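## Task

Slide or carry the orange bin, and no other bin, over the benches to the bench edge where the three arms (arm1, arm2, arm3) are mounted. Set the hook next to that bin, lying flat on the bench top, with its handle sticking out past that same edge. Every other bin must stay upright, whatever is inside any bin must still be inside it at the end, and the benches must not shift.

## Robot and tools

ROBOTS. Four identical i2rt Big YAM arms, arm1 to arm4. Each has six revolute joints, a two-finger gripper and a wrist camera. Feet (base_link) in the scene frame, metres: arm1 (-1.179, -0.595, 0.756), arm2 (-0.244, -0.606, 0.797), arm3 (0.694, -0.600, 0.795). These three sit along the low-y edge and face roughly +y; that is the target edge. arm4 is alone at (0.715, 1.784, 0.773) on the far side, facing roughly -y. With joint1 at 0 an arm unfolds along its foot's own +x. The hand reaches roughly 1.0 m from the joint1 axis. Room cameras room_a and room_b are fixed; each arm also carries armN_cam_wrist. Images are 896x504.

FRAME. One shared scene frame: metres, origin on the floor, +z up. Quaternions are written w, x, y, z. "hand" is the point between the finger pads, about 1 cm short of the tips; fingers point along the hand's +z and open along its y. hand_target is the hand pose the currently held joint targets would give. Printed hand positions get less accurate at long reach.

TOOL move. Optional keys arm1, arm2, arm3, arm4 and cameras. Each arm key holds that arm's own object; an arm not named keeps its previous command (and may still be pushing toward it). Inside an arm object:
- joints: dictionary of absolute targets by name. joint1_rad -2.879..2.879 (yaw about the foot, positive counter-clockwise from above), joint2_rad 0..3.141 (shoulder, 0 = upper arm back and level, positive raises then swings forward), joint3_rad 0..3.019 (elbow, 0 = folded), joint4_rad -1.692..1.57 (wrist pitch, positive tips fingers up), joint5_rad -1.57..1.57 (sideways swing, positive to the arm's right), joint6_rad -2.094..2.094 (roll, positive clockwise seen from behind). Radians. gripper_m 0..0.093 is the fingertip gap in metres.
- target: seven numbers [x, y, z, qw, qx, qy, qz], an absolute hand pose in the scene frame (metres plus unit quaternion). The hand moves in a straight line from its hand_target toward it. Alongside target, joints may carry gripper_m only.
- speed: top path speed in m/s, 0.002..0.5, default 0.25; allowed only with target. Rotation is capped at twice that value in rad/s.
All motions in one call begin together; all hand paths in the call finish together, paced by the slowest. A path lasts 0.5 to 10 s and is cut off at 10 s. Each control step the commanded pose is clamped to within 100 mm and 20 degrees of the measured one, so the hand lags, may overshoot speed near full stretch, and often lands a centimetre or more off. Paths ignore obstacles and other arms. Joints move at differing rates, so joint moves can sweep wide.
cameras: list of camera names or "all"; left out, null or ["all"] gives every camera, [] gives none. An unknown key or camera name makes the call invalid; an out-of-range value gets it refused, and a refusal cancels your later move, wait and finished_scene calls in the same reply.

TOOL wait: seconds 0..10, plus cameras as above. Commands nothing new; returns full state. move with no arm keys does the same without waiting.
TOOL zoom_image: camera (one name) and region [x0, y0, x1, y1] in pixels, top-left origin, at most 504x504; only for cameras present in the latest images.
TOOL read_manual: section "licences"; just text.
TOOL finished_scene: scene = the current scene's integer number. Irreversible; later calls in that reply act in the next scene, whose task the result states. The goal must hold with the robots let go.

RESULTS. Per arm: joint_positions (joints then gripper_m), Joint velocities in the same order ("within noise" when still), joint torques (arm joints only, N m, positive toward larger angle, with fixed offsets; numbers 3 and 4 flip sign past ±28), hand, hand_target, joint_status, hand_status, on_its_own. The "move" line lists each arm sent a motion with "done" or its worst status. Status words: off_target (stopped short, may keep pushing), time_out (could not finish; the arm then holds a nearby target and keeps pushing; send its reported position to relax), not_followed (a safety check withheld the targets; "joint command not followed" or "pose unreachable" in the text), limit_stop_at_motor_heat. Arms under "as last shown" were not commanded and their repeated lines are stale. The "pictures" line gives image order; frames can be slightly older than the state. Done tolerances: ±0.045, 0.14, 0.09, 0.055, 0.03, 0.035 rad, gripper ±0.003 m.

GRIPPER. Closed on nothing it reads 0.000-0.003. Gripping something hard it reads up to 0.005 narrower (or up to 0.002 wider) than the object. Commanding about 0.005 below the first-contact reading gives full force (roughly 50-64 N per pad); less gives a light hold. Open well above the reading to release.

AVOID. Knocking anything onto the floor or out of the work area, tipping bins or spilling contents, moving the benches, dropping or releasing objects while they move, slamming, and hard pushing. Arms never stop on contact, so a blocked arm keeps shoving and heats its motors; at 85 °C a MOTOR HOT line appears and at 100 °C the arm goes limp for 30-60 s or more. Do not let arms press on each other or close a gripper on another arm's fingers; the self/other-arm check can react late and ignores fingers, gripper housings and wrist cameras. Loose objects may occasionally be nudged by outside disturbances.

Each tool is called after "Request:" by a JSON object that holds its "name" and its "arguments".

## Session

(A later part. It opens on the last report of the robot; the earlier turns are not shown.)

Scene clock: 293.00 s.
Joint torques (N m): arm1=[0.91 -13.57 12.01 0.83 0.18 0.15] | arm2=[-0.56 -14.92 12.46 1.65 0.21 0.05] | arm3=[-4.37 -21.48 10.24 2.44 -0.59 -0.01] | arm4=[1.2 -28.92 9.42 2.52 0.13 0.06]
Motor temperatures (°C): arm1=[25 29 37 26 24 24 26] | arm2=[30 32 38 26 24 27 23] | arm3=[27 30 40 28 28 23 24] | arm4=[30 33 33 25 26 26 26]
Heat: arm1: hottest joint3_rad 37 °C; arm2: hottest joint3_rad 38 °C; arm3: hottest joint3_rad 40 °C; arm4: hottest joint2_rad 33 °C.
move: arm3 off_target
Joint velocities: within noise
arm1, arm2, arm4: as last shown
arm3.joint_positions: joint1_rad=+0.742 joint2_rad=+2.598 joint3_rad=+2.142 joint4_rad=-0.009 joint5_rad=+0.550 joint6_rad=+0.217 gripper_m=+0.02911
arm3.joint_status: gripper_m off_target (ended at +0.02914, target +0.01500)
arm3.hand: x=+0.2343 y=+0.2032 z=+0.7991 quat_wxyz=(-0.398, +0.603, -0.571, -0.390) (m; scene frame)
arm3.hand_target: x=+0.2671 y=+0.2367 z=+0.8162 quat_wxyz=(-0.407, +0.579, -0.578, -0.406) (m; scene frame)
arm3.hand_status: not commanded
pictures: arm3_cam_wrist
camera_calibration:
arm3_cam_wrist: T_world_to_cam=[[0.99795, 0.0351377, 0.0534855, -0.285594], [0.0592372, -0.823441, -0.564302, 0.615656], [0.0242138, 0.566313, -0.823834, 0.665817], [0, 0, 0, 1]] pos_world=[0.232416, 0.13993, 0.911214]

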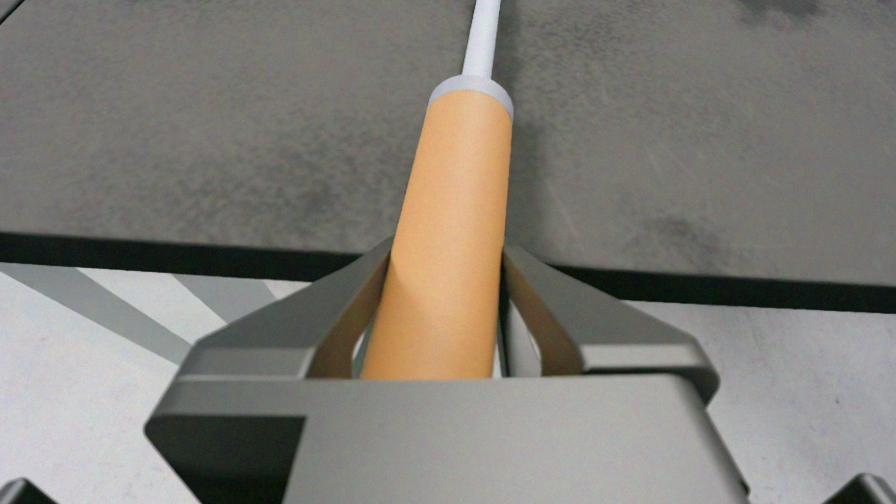

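Request:
{"name": "move", "arguments": {"arm3": {"target":[0.28,0.12,0.98,0.406,-0.579,0.579,0.406],"speed":0.15}, "cameras": []}}

Request:
{"name": "move", "arguments": {"arm3": {"target":[0.77,0.0,1.06,-0.1124,-0.1317,0.6392,0.7485],"speed":0.25}, "cameras": ["arm3_cam_wrist","room_a","room_b"]}}

Request:
{"name": "zoom_image", "arguments": {"camera": "room_a", "region": [320, 190, 500, 340]}}

Scene clock: 310.90 s.
Joint torques (N m): arm1=[0.91 -13.57 12.03 0.84 0.18 0.15] | arm2=[-0.5 -14.86 12.49 1.65 0.2 0.05] | arm3=[0.09 -24.23 7.76 1.8 0.62 0.13] | arm4=[1.2 -28.92 9.4 2.54 0.13 0.06]
Motor temperatures (°C): arm1=[25 28 37 26 24 24 26] | arm2=[30 31 38 26 24 27 23] | arm3=[27 31 41 28 28 23 25] | arm4=[30 33 33 25 26 26 26]
Heat: arm1: hottest joint3_rad 37 °C; arm2: hottest joint3_rad 38 °C; arm3: hottest joint3_rad 41 °C; arm4: hottest joint2_rad 33 °C.
move: arm3 off_target
Joint velocities: within noise
arm1, arm2, arm4: as last shown
arm3.joint_positions: joint1_rad=+0.759 joint2_rad=+2.182 joint3_rad=+1.705 joint4_rad=-0.039 joint5_rad=+0.583 joint6_rad=+0.242 gripper_m=+0.02883
arm3.joint_status: not commanded
arm3.hand: x=+0.2828 y=+0.1190 z=+0.9168 quat_wxyz=(-0.398, +0.607, -0.579, -0.370) (m; scene frame)
arm3.hand_target: x=+0.2807 y=+0.1197 z=+0.9788 quat_wxyz=(-0.406, +0.579, -0.579, -0.406) (m; scene frame)
arm3.hand_status: off_target (0.063 m and 5.3 deg from the pose sent, 0.204 m and 3.6 deg at the start; pose on its path clipped on 7 of 67 steps)
arm4.hand_target: x=+0.7471 y=+0.9501 z=+0.8999 quat_wxyz=(-0.354, -0.612, -0.612, +0.354) (m; scene frame)
pictures: none
No camera images: "cameras" was empty.

Scene clock: 315.17 s.
Joint torques (N m): arm1=[0.97 -13.57 12.03 0.81 0.18 0.15] | arm2=[-0.44 -14.86 12.48 1.62 0.21 0.04] | arm3=[0.32 -13.22 6.52 3.69 0.08 0.02] | arm4=[1.2 -28.92 9.4 2.54 0.13 0.06]
Motor temperatures (°C): arm1=[25 28 37 26 24 24 26] | arm2=[30 31 38 26 24 27 23] | arm3=[27 31 40 28 28 23 25] | arm4=[30 33 33 25 26 26 26]
Heat: arm1: hottest joint3_rad 37 °C; arm2: hottest joint3_rad 38 °C; arm3: hottest joint3_rad 40 °C; arm4: hottest joint2_rad 33 °C.
move: arm3 off_target
Joint velocities: within noise
arm1, arm2: as last shown
arm3.joint_positions: joint1_rad=-0.174 joint2_rad=+1.684 joint3_rad=+0.836 joint4_rad=+0.934 joint5_rad=-0.640 joint6_rad=+1.617 gripper_m=+0.02884
arm3.joint_status: not commanded
arm3.hand: x=+0.7722 y=-0.0011 z=+1.0282 quat_wxyz=(+0.123, +0.119, -0.670, -0.722) (m; scene frame)
arm3.hand_target: x=+0.7698 y=-0.0008 z=+1.0597 quat_wxyz=(+0.112, +0.132, -0.640, -0.749) (m; scene frame)
arm3.hand_status: off_target (0.032 m and 5.1 deg from the pose sent, 0.522 m and 93.8 deg at the start)
arm4.joint_positions: joint1_rad=-0.058 joint2_rad=+2.132 joint3_rad=+1.668 joint4_rad=-0.086 joint5_rad=+0.040 joint6_rad=+0.015 gripper_m=+0.06011
arm4.joint_status: not commanded
arm4.hand: x=+0.7448 y=+0.9531 z=+0.8913 quat_wxyz=(-0.345, -0.614, -0.619, +0.348) (m; scene frame)
arm4.hand_target: x=+0.7471 y=+0.9502 z=+0.8999 quat_wxyz=(-0.354, -0.612, -0.612, +0.354) (m; scene frame)
arm4.hand_status: not commanded
pictures: arm3_cam_wrist, room_a, room_b
camera_calibration:
arm3_cam_wrist: T_world_to_cam=[[-0.000444676, 0.0737729, -0.997275, 1.02398], [-0.602829, -0.795716, -0.0585939, 0.536129], [-0.79787, 0.60116, 0.0448263, 0.698865], [0, 0, 0, 1]] pos_world=[0.881253, -0.0690654, 1.02127]

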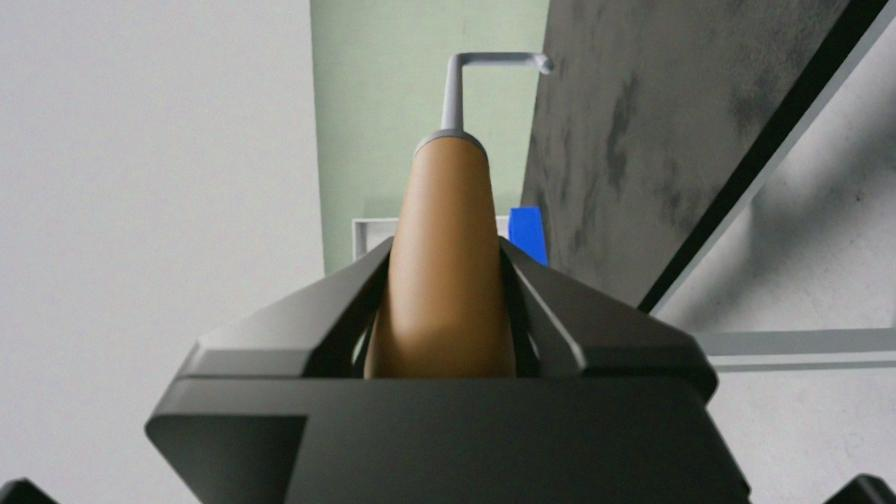

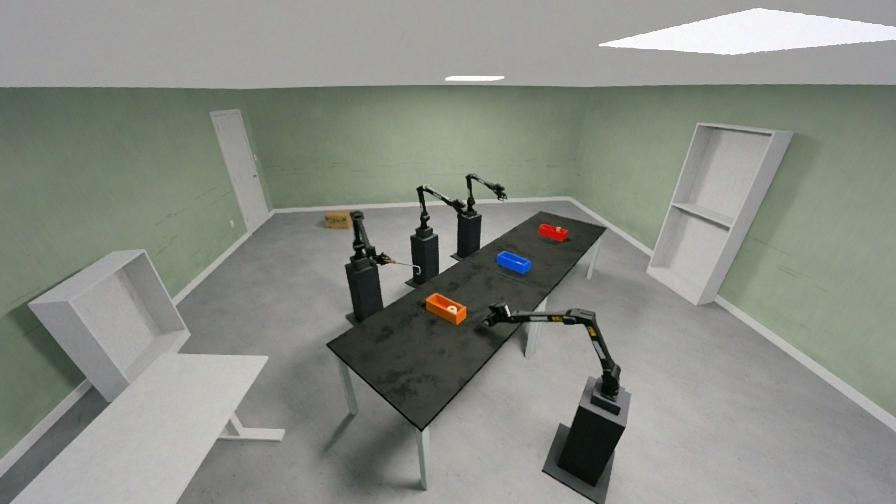

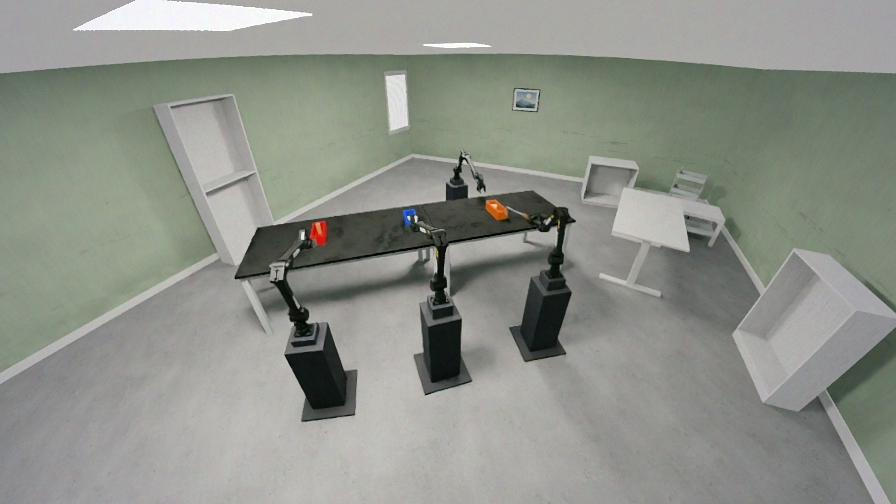

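Scaled by 2.800 from the camera's 896x504 image, which has a finer 1280x720 frame.

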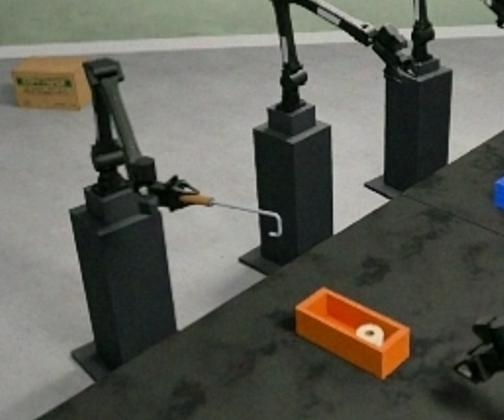

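Request:
{"name": "move", "arguments": {"arm3": {"target":[0.785,0.28,1.07,0.0061,-0.0301,0.6519,0.7569],"speed":0.2}, "arm4": {"target":[0.747,1.2,1.02,0.271,0.653,0.653,-0.271],"speed":0.25}, "cameras": ["arm3_cam_wrist","arm4_cam_wrist","room_a","room_b"]}}

Request:
{"name": "zoom_image", "arguments": {"camera": "room_a", "region": [340, 220, 500, 340]}}

Request:
{"name": "zoom_image", "arguments": {"camera": "room_b", "region": [430, 160, 610, 280]}}

Scene clock: 345.30 s.
Joint torques (N m): arm1=[0.91 -13.57 12.03 0.84 0.18 0.15] | arm2=[-0.5 -14.86 12.46 1.63 0.21 0.05] | arm3=[0.56 -21.54 13.52 2.4 0.08 -0.16] | arm4=[1.96 -16.73 9.74 1.54 0.15 0.08]
Motor temperatures (°C): arm1=[25 28 37 26 24 24 26] | arm2=[30 30 38 26 24 27 23] | arm3=[27 30 38 28 28 23 26] | arm4=[30 34 33 25 26 26 26]
Heat: arm1: hottest joint3_rad 37 °C; arm2: hottest joint3_rad 38 °C; arm3: hottest joint3_rad 38 °C; arm4: hottest joint2_rad 34 °C.
move: arm3 off_target; arm4 done
Joint velocities: within noise
arm1, arm2: as last shown
arm3.joint_positions: joint1_rad=-0.018 joint2_rad=+2.195 joint3_rad=+1.596 joint4_rad=+0.590 joint5_rad=-0.172 joint6_rad=+1.557 gripper_m=+0.02884
arm3.joint_status: not commanded
arm3.hand: x=+0.7871 y=+0.2521 z=+0.9783 quat_wxyz=(+0.006, +0.015, -0.709, -0.705) (m; scene frame)
arm3.hand_target: x=+0.7835 y=+0.2663 z=+1.0697 quat_wxyz=(-0.006, +0.029, -0.652, -0.757) (m; scene frame)
arm3.hand_status: off_target (0.096 m and 9.1 deg from the pose sent, 0.284 m and 18.5 deg at the start; pose on its path clipped on 16 of 77 steps)
arm4.joint_positions: joint1_rad=-0.046 joint2_rad=+1.452 joint3_rad=+1.193 joint4_rad=-0.530 joint5_rad=+0.048 joint6_rad=+0.040 gripper_m=+0.06011
arm4.joint_status: not commanded
arm4.hand: x=+0.7395 y=+1.1987 z=+1.0172 quat_wxyz=(-0.268, -0.654, -0.652, +0.273) (m; scene frame)
arm4.hand_target: x=+0.7470 y=+1.2000 z=+1.0200 quat_wxyz=(-0.271, -0.653, -0.653, +0.271) (m; scene frame)
arm4.hand_status: done (0.008 m and 0.4 deg from the pose sent, 0.278 m and 13.6 deg at the start)
pictures: arm3_cam_wrist, arm4_cam_wrist, room_a, room_b
camera_calibration:
arm3_cam_wrist: T_world_to_cam=[[0.0299844, -0.0077674, -0.99952, 0.954269], [-0.818636, -0.57396, -0.0200978, 0.819991], [-0.573529, 0.818846, -0.0235685, 0.396257], [0, 0, 0, 1]] pos_world=[0.869926, 0.153581, 0.97963]
arm4_cam_wrist: T_world_to_cam=[[-0.999661, -0.0258654, -0.00302556, 0.775998], [-0.0246789, 0.978023, -0.207033, -0.933407], [0.00831404, -0.206888, -0.978329, 1.36064], [0, 0, 0, 1]] pos_world=[0.741387, 1.21446, 1.14025]

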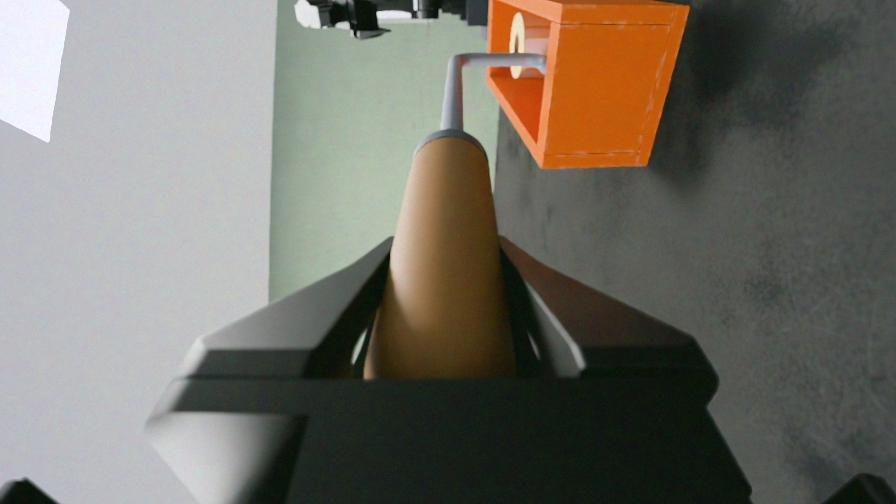

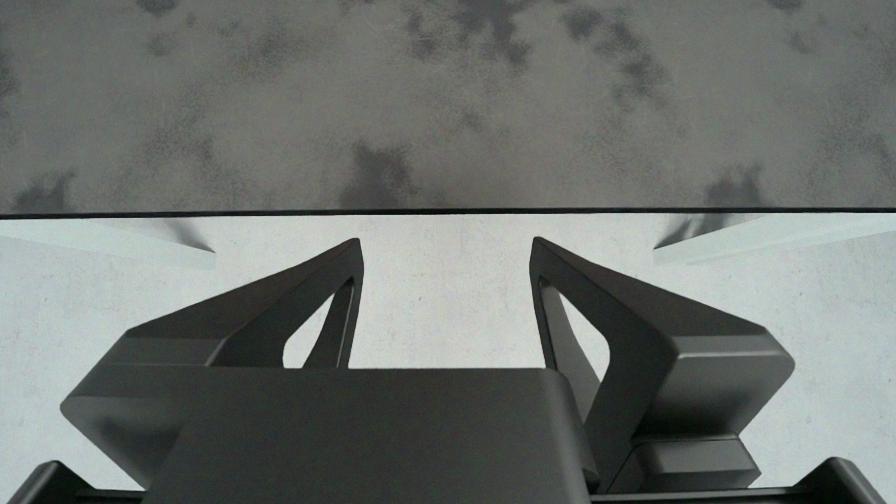

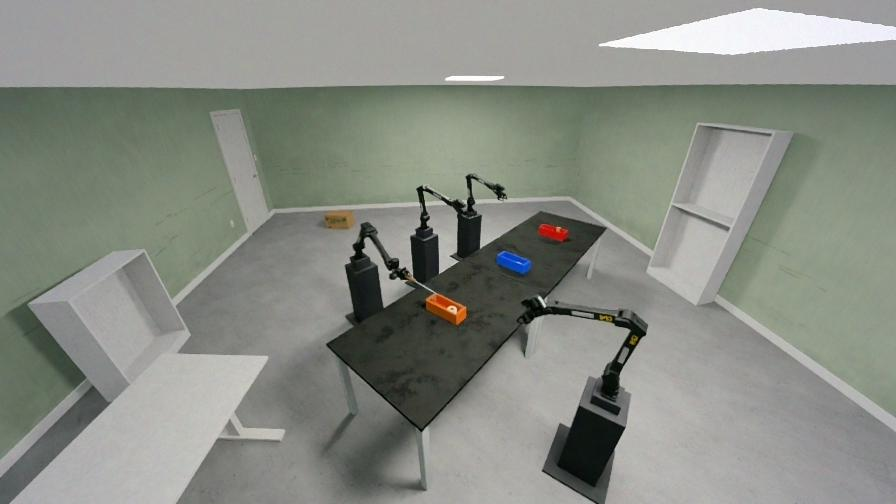

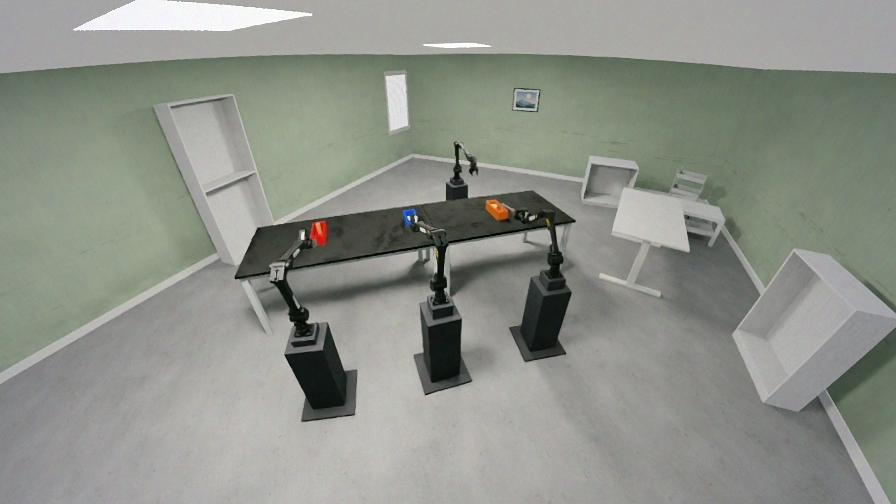

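Scaled by 3.150 from the camera's 896x504 image, which has a finer 1280x720 frame.

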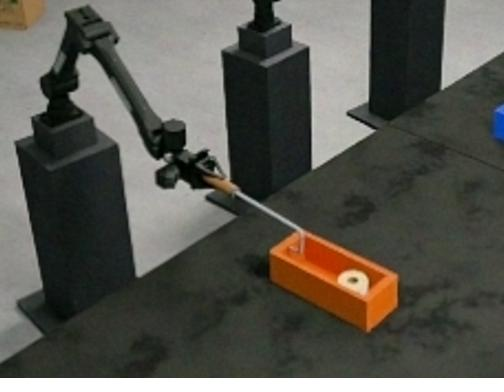

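Scaled by 2.800 from the camera's 896x504 image, which has a finer 1280x720 frame.

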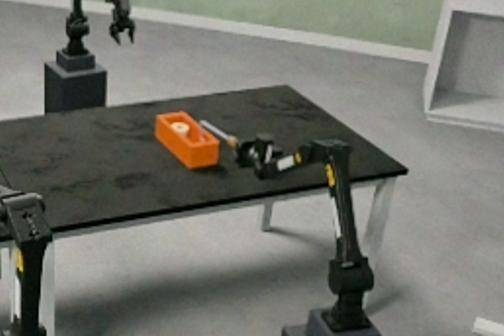

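Request:
{"name": "move", "arguments": {"arm3": {"target":[0.76,0.305,1.075,0.0061,-0.0301,0.6519,0.7569],"speed":0.1}, "cameras": ["arm3_cam_wrist","room_a","room_b"]}}

Request:
{"name": "zoom_image", "arguments": {"camera": "room_a", "region": [400, 260, 490, 340]}}

Request:
{"name": "zoom_image", "arguments": {"camera": "room_b", "region": [460, 180, 550, 240]}}

Scene clock: 359.10 s.
Joint torques (N m): arm1=[0.97 -13.51 12.03 0.83 0.18 0.15] | arm2=[-0.44 -14.86 12.46 1.63 0.21 0.04] | arm3=[-0.09 -22.24 13.7 2.43 0.07 -0.17] | arm4=[1.9 -16.73 9.74 1.54 0.15 0.07]
Motor temperatures (°C): arm1=[25 28 37 26 24 24 26] | arm2=[30 30 38 26 24 27 23] | arm3=[27 32 39 28 28 23 26] | arm4=[30 34 34 25 26 26 26]
Heat: arm1: hottest joint3_rad 37 °C; arm2: hottest joint3_rad 38 °C; arm3: hottest joint3_rad 39 °C; arm4: hottest joint2_rad 34 °C.
move: arm3 off_target
Joint velocities: within noise
arm1, arm2, arm4: as last shown
arm3.joint_positions: joint1_rad=+0.027 joint2_rad=+2.241 joint3_rad=+1.692 joint4_rad=+0.539 joint5_rad=-0.134 joint6_rad=+1.551 gripper_m=+0.02884
arm3.joint_status: not commanded
arm3.hand: x=+0.7577 y=+0.2781 z=+0.9820 quat_wxyz=(+0.006, +0.020, -0.709, -0.705) (m; scene frame)
arm3.hand_target: x=+0.7590 y=+0.2904 z=+1.0747 quat_wxyz=(-0.006, +0.029, -0.652, -0.757) (m; scene frame)
arm3.hand_status: off_target (0.097 m and 9.0 deg from the pose sent, 0.113 m and 9.1 deg at the start; pose on its path clipped on 19 of 46 steps)
arm4.hand: x=+0.7394 y=+1.1987 z=+1.0173 quat_wxyz=(-0.268, -0.654, -0.652, +0.273) (m; scene frame)
pictures: arm3_cam_wrist, room_a, room_b
camera_calibration:
arm3_cam_wrist: T_world_to_cam=[[0.03647, -0.00740691, -0.999307, 0.953829], [-0.814749, -0.579256, -0.025441, 0.814677], [-0.578666, 0.815112, -0.0271602, 0.366657], [0, 0, 0, 1]] pos_world=[0.841143, 0.180104, 0.983853]

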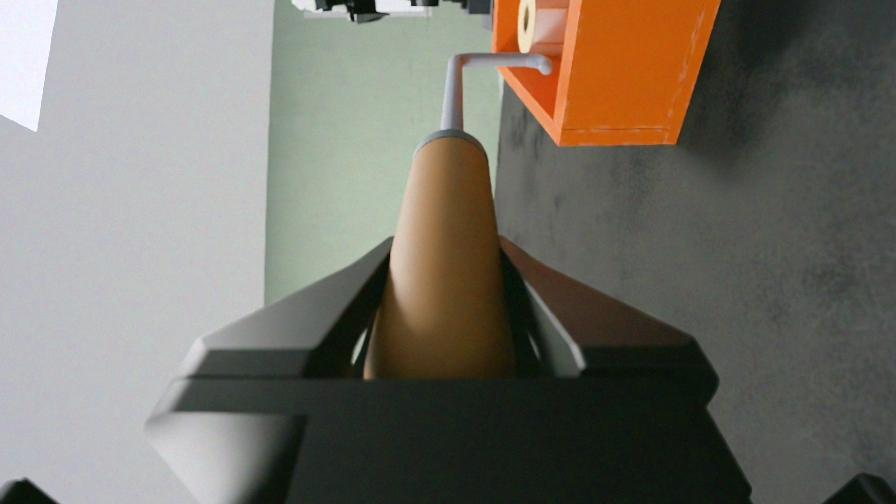

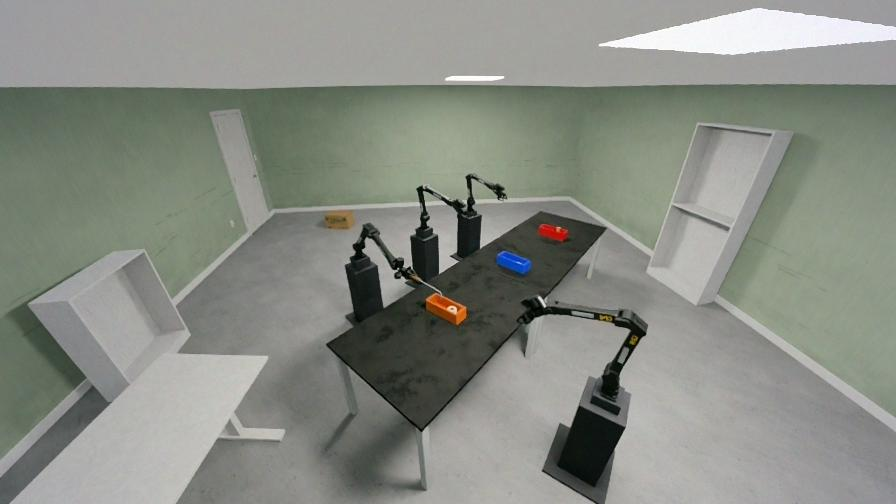

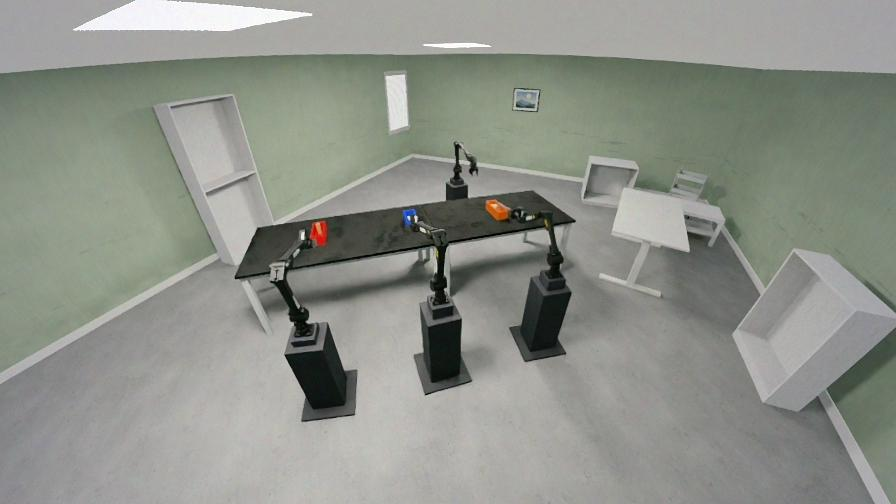

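Scaled by 5.600 from the camera's 896x504 image, which has a finer 1280x720 frame.

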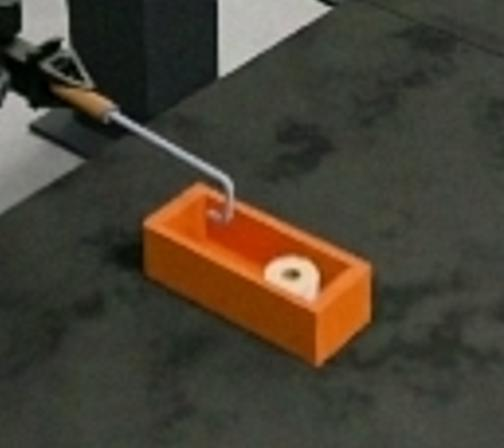

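Scaled by 5.600 from the camera's 896x504 image, which has a finer 1280x720 frame.

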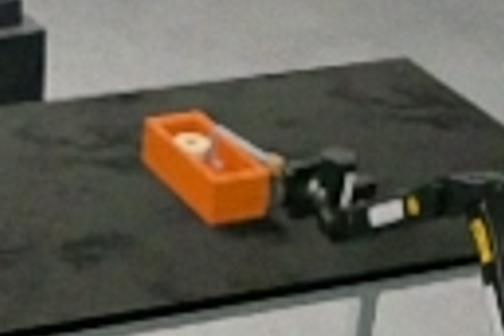

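Request:
{"name": "move", "arguments": {"arm3": {"target":[0.76,0.305,1.015,0.0061,-0.0301,0.6519,0.7569],"speed":0.08}, "cameras": ["arm3_cam_wrist","room_a","room_b"]}}

Request:
{"name": "zoom_image", "arguments": {"camera": "room_a", "region": [400, 260, 490, 340]}}

Scene clock: 366.30 s.
Joint torques (N m): arm1=[0.85 -13.51 12.01 0.84 0.18 0.15] | arm2=[-0.44 -14.86 12.45 1.63 0.2 0.05] | arm3=[0.09 -23.18 11.7 4 0.07 -0.16] | arm4=[1.96 -16.79 9.74 1.54 0.15 0.07]
Motor temperatures (°C): arm1=[25 28 37 26 24 24 26] | arm2=[30 29 38 26 24 27 23] | arm3=[27 33 41 28 28 23 26] | arm4=[30 34 34 25 26 26 26]
Heat: arm1: hottest joint3_rad 37 °C; arm2: hottest joint3_rad 38 °C; arm3: hottest joint3_rad 41 °C; arm4: hottest joint2_rad 34 °C.
move: arm3 off_target
Joint velocities: within noise
arm1, arm4: as last shown
arm2.joint_positions: joint1_rad=+0.119 joint2_rad=+1.412 joint3_rad=+1.126 joint4_rad=-0.277 joint5_rad=+0.109 joint6_rad=+0.045 gripper_m=+0.08989
arm2.joint_status: not commanded
arm2.hand: x=-0.3020 y=-0.0067 z=+1.0757 quat_wxyz=(-0.345, +0.625, -0.611, -0.342) (m; scene frame)
arm2.hand_target: x=-0.2999 y=-0.0008 z=+1.1000 quat_wxyz=(-0.354, +0.612, -0.612, -0.354) (m; scene frame)
arm2.hand_status: not commanded
arm3.joint_positions: joint1_rad=+0.027 joint2_rad=+2.332 joint3_rad=+1.693 joint4_rad=+0.603 joint5_rad=-0.134 joint6_rad=+1.550 gripper_m=+0.02884
arm3.joint_status: not commanded
arm3.hand: x=+0.7579 y=+0.2807 z=+0.9194 quat_wxyz=(+0.007, +0.019, -0.718, -0.696) (m; scene frame)
arm3.hand_target: x=+0.7591 y=+0.2934 z=+1.0147 quat_wxyz=(-0.006, +0.030, -0.653, -0.757) (m; scene frame)
arm3.hand_status: off_target (0.099 m and 10.5 deg from the pose sent, 0.043 m and 9.0 deg at the start)
pictures: arm3_cam_wrist, room_a, room_b
camera_calibration:
arm3_cam_wrist: T_world_to_cam=[[0.0346226, -0.0339566, -0.998823, 0.899715], [-0.814741, -0.579762, -0.0085317, 0.799346], [-0.57879, 0.814078, -0.0477387, 0.382236], [0, 0, 0, 1]] pos_world=[0.841344, 0.182812, 0.923723]

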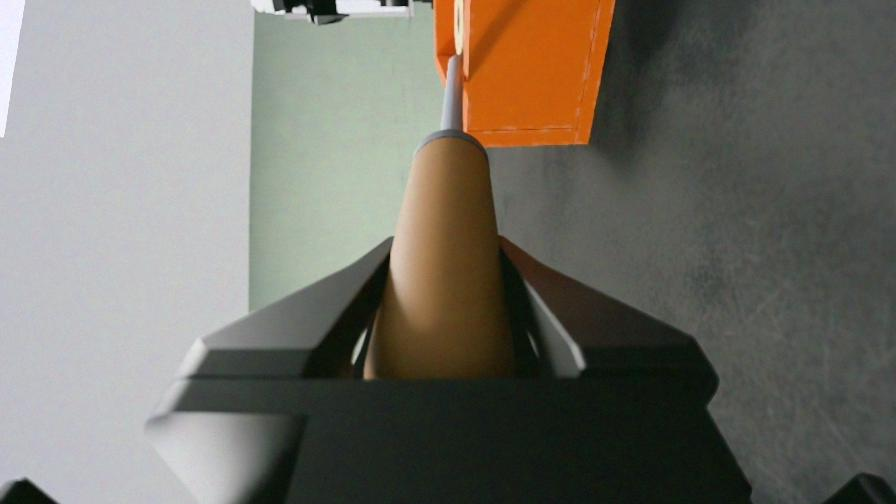

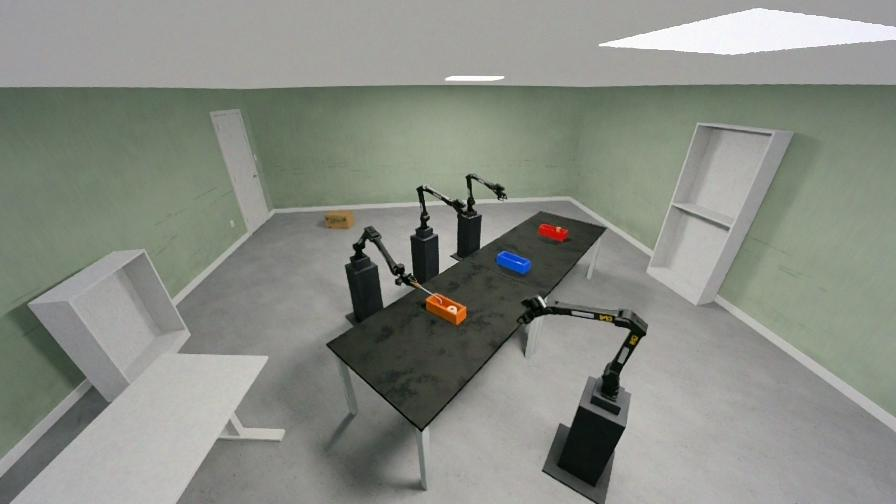

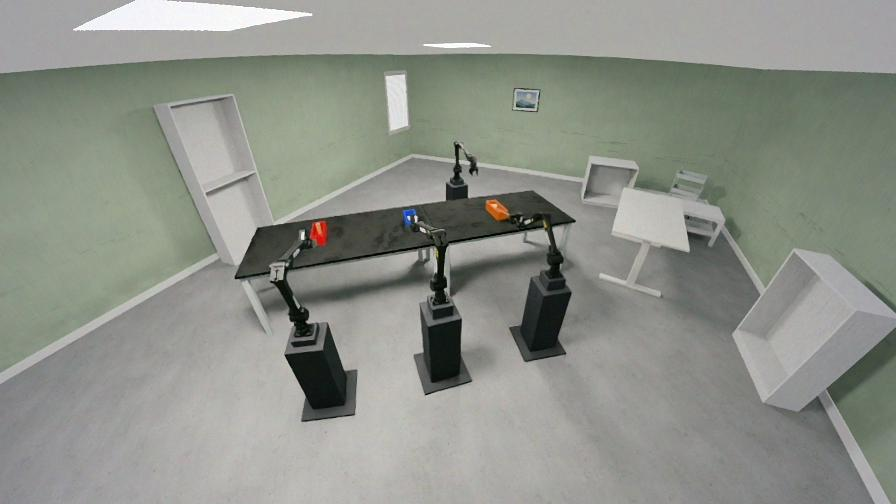

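Scaled by 5.600 from the camera's 896x504 image, which has a finer 1280x720 frame.

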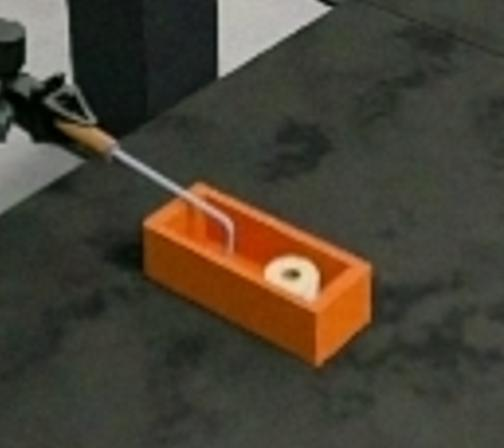

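Request:
{"name": "move", "arguments": {"arm3": {"target":[0.765,0.16,0.99,0.0061,-0.0301,0.6519,0.7569],"speed":0.08}, "cameras": ["arm3_cam_wrist","room_a"]}}

Request:
{"name": "zoom_image", "arguments": {"camera": "room_a", "region": [390, 250, 480, 330]}}

Scene clock: 378.93 s.
Joint torques (N m): arm1=[0.91 -13.57 12.04 0.83 0.18 0.15] | arm2=[-0.56 -14.8 12.46 1.65 0.21 0.04] | arm3=[-0.91 -21.77 6.15 3.9 -0.08 -0.12] | arm4=[1.96 -16.79 9.76 1.52 0.14 0.07]
Motor temperatures (°C): arm1=[25 28 37 26 24 24 26] | arm2=[30 29 38 26 24 27 23] | arm3=[27 32 41 28 28 23 26] | arm4=[30 34 35 25 26 26 26]
Heat: arm1: hottest joint3_rad 37 °C; arm2: hottest joint3_rad 38 °C; arm3: hottest joint3_rad 41 °C; arm4: hottest joint3_rad 35 °C.
move: arm3 off_target
Joint velocities: within noise
arm1, arm2, arm4: as last shown
arm3.joint_positions: joint1_rad=+0.004 joint2_rad=+2.131 joint3_rad=+1.228 joint4_rad=+0.903 joint5_rad=-0.161 joint6_rad=+1.550 gripper_m=+0.02884
arm3.joint_status: not commanded
arm3.hand: x=+0.7585 y=+0.1585 z=+0.9129 quat_wxyz=(+0.007, +0.022, -0.706, -0.708) (m; scene frame)
arm3.hand_target: x=+0.7645 y=+0.1588 z=+0.9880 quat_wxyz=(-0.007, +0.030, -0.653, -0.757) (m; scene frame)
arm3.hand_status: off_target (0.077 m and 8.5 deg from the pose sent, 0.140 m and 10.5 deg at the start)
arm4.joint_positions: joint1_rad=-0.046 joint2_rad=+1.452 joint3_rad=+1.193 joint4_rad=-0.530 joint5_rad=+0.048 joint6_rad=+0.041 gripper_m=+0.06011
pictures: arm3_cam_wrist, room_a
camera_calibration:
arm3_cam_wrist: T_world_to_cam=[[0.0380837, 0.00147825, -0.999273, 0.881299], [-0.81182, -0.583041, -0.0318021, 0.748433], [-0.582665, 0.812441, -0.0210043, 0.460518], [0, 0, 0, 1]] pos_world=[0.842357, 0.0609202, 0.914134]

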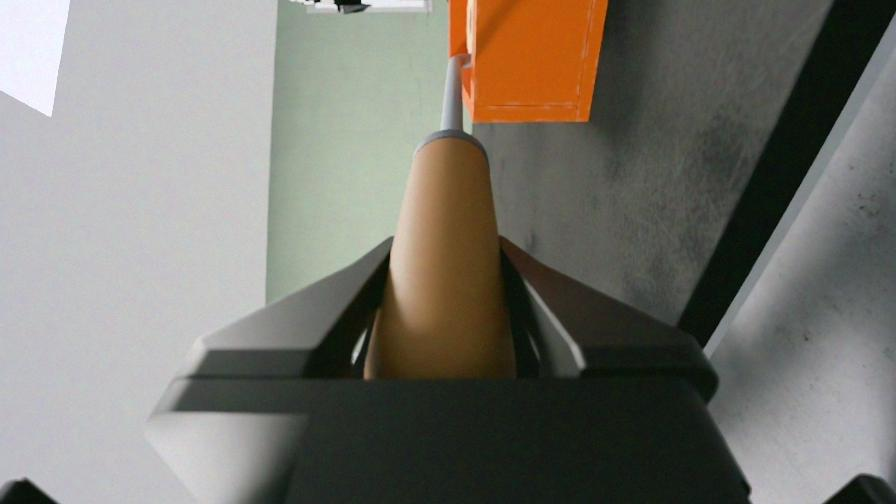

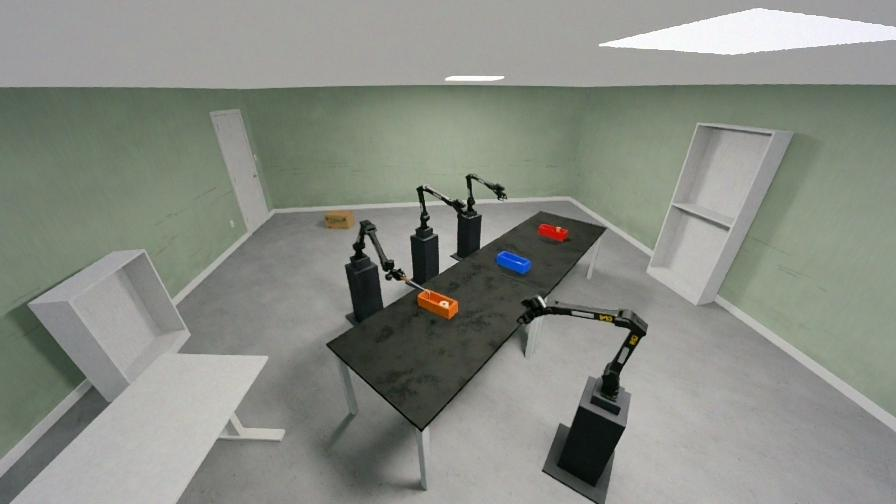

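Scaled by 5.600 from the camera's 896x504 image, which has a finer 1280x720 frame.

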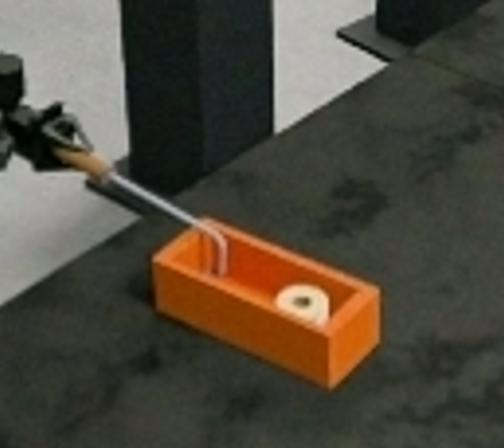

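Request:
{"name": "move", "arguments": {"arm3": {"target":[0.765,0.03,0.965,0.0061,-0.0301,0.6519,0.7569],"speed":0.08}, "cameras": ["arm3_cam_wrist","room_a","room_b"]}}

Request:
{"name": "zoom_image", "arguments": {"camera": "room_a", "region": [370, 240, 470, 330]}}

Request:
{"name": "zoom_image", "arguments": {"camera": "room_b", "region": [460, 180, 560, 250]}}

Scene clock: 386.67 s.
Joint torques (N m): arm1=[0.91 -13.57 12.03 0.84 0.18 0.15] | arm2=[-0.5 -14.86 12.45 1.63 0.21 0.04] | arm3=[-0.79 -17.32 4.51 3.93 -0.07 -0.07] | arm4=[1.9 -16.79 9.74 1.51 0.14 0.07]
Motor temperatures (°C): arm1=[25 28 37 26 24 24 26] | arm2=[30 29 38 26 24 27 23] | arm3=[27 32 40 28 28 23 26] | arm4=[30 34 35 25 26 26 26]
Heat: arm1: hottest joint3_rad 37 °C; arm2: hottest joint3_rad 38 °C; arm3: hottest joint3_rad 40 °C; arm4: hottest joint3_rad 35 °C.
move: arm3 off_target
Joint velocities: within noise
arm1.joint_positions: joint1_rad=-0.052 joint2_rad=+1.390 joint3_rad=+1.228 joint4_rad=-0.392 joint5_rad=-0.159 joint6_rad=-0.095 gripper_m=+0.08991
arm1.joint_status: not commanded
arm1.hand: x=-1.1022 y=+0.0018 z=+1.0882 quat_wxyz=(-0.349, +0.619, -0.610, -0.351) (m; scene frame)
arm1.hand_target: x=-1.1001 y=+0.0000 z=+1.1000 quat_wxyz=(-0.354, +0.612, -0.612, -0.354) (m; scene frame)
arm1.hand_status: not commanded
arm2, arm4: as last shown
arm3.joint_positions: joint1_rad=-0.031 joint2_rad=+1.965 joint3_rad=+0.820 joint4_rad=+1.160 joint5_rad=-0.198 joint6_rad=+1.550 gripper_m=+0.02884
arm3.joint_status: not commanded
arm3.hand: x=+0.7591 y=+0.0278 z=+0.9071 quat_wxyz=(+0.007, +0.023, -0.700, -0.714) (m; scene frame)
arm3.hand_target: x=+0.7645 y=+0.0290 z=+0.9634 quat_wxyz=(-0.006, +0.030, -0.652, -0.757) (m; scene frame)
arm3.hand_status: off_target (0.058 m and 7.6 deg from the pose sent, 0.139 m and 8.5 deg at the start)
pictures: arm3_cam_wrist, room_a, room_b
camera_calibration:
arm3_cam_wrist: T_world_to_cam=[[0.0404548, 0.0166641, -0.999042, 0.873187], [-0.811301, -0.583076, -0.0425782, 0.681906], [-0.583227, 0.812247, -0.0100686, 0.557506], [0, 0, 0, 1]] pos_world=[0.843059, -0.0697804, 0.906999]

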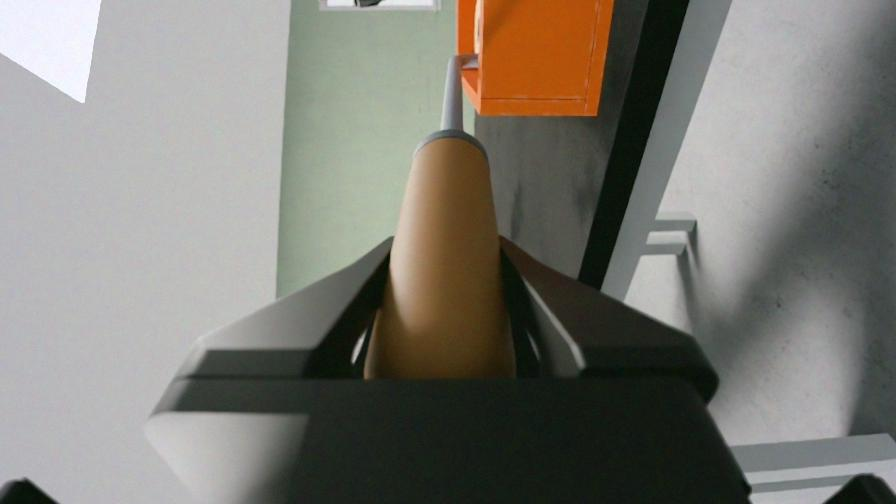

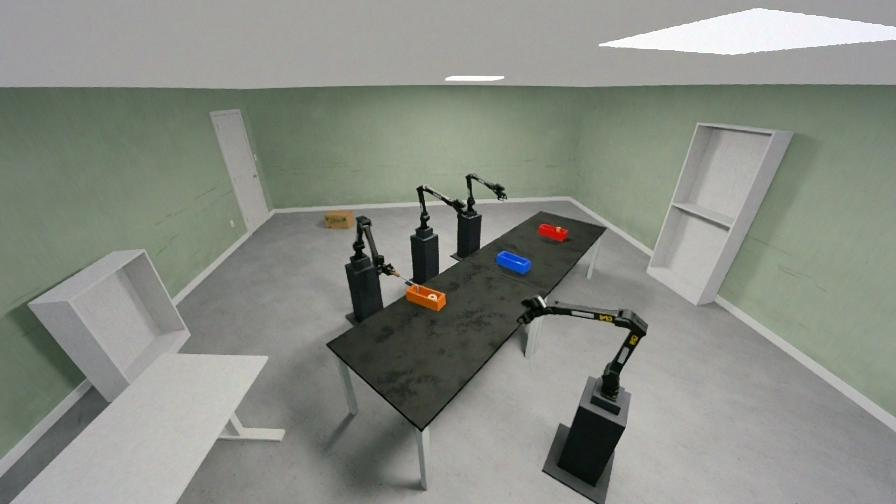

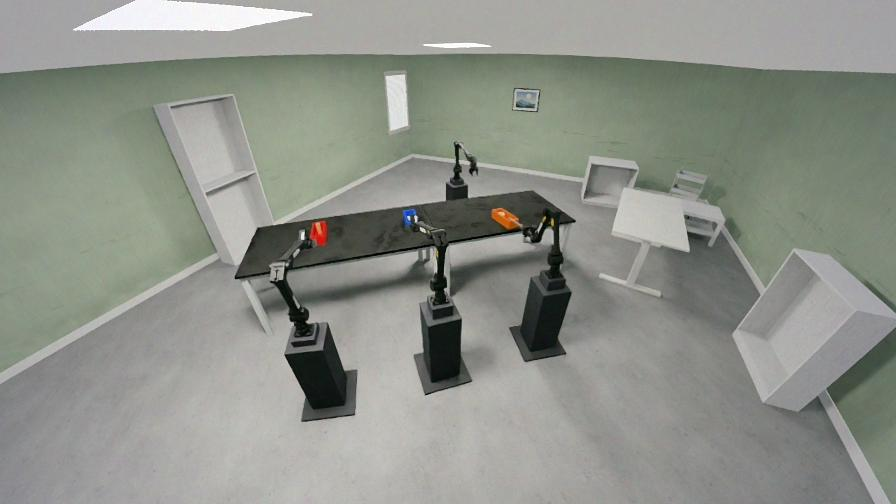

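Scaled by 5.040 from the camera's 896x504 image, which has a finer 1280x720 frame.

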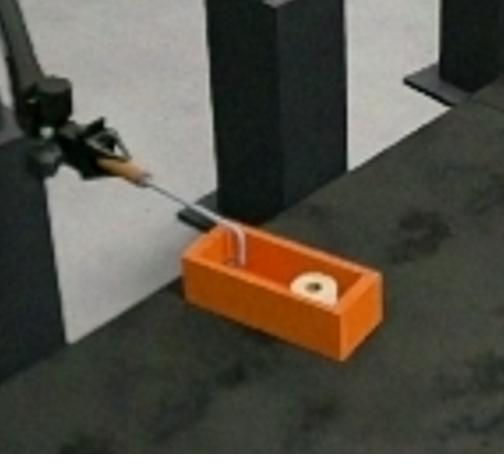

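Scaled by 5.040 from the camera's 896x504 image, which has a finer 1280x720 frame.

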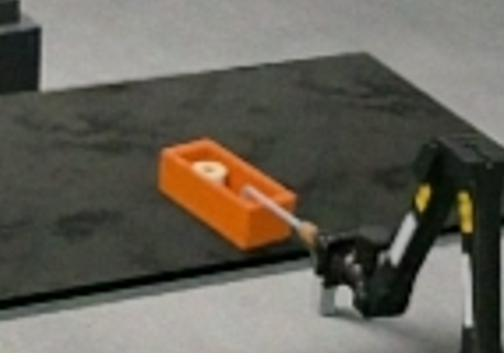

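Request:
{"name": "move", "arguments": {"arm3": {"target":[0.765,0.005,0.965,0.0061,-0.0301,0.6519,0.7569],"speed":0.05}, "cameras": ["arm3_cam_wrist"]}}

Request:
{"name": "zoom_image", "arguments": {"camera": "arm3_cam_wrist", "region": [400, 0, 740, 200]}}

Scene clock: 394.23 s.
Joint torques (N m): arm1=[0.97 -13.57 12.04 0.83 0.18 0.15] | arm2=[-0.5 -14.86 12.46 1.63 0.21 0.04] | arm3=[-0.73 -16.56 4.29 3.95 -0.06 -0.06] | arm4=[1.96 -16.73 9.73 1.54 0.15 0.07]
Motor temperatures (°C): arm1=[25 28 37 26 24 24 26] | arm2=[30 29 38 26 24 27 23] | arm3=[27 32 39 28 27 23 26] | arm4=[30 33 35 25 26 26 26]
Heat: arm1: hottest joint3_rad 37 °C; arm2: hottest joint3_rad 38 °C; arm3: hottest joint3_rad 39 °C; arm4: hottest joint3_rad 35 °C.
move: arm3 off_target
Joint velocities: within noise
arm1, arm2, arm4: as last shown
arm3.joint_positions: joint1_rad=-0.040 joint2_rad=+1.927 joint3_rad=+0.748 joint4_rad=+1.196 joint5_rad=-0.207 joint6_rad=+1.550 gripper_m=+0.02884
arm3.joint_status: not commanded
arm3.hand: x=+0.7591 y=+0.0032 z=+0.9103 quat_wxyz=(+0.007, +0.023, -0.699, -0.715) (m; scene frame)
arm3.hand_target: x=+0.7644 y=+0.0040 z=+0.9634 quat_wxyz=(-0.006, +0.030, -0.652, -0.757) (m; scene frame)
arm3.hand_status: off_target (0.055 m and 7.4 deg from the pose sent, 0.063 m and 7.6 deg at the start)
pictures: arm3_cam_wrist
camera_calibration:
arm3_cam_wrist: T_world_to_cam=[[0.0410908, 0.0195913, -0.998963, 0.876252], [-0.811026, -0.583292, -0.0447996, 0.669541], [-0.583565, 0.812026, -0.00807889, 0.576029], [0, 0, 0, 1]] pos_world=[0.84316, -0.0943794, 0.909993]

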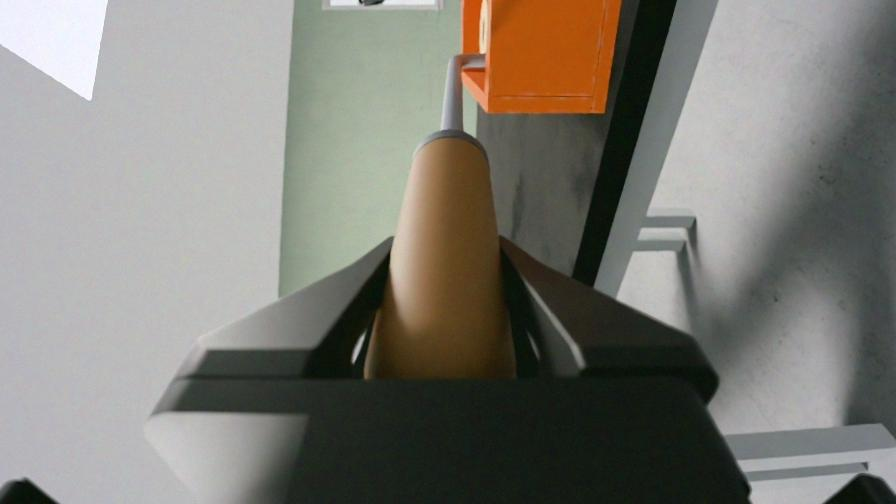

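Scaled by 1.482 from the camera's 896x504 image, which has a finer 1280x720 frame.

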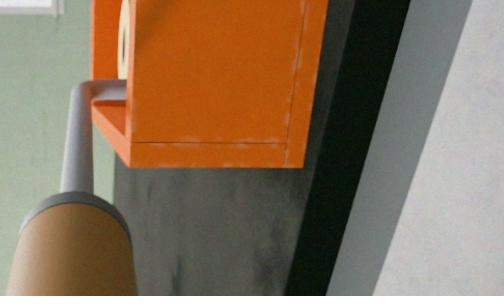

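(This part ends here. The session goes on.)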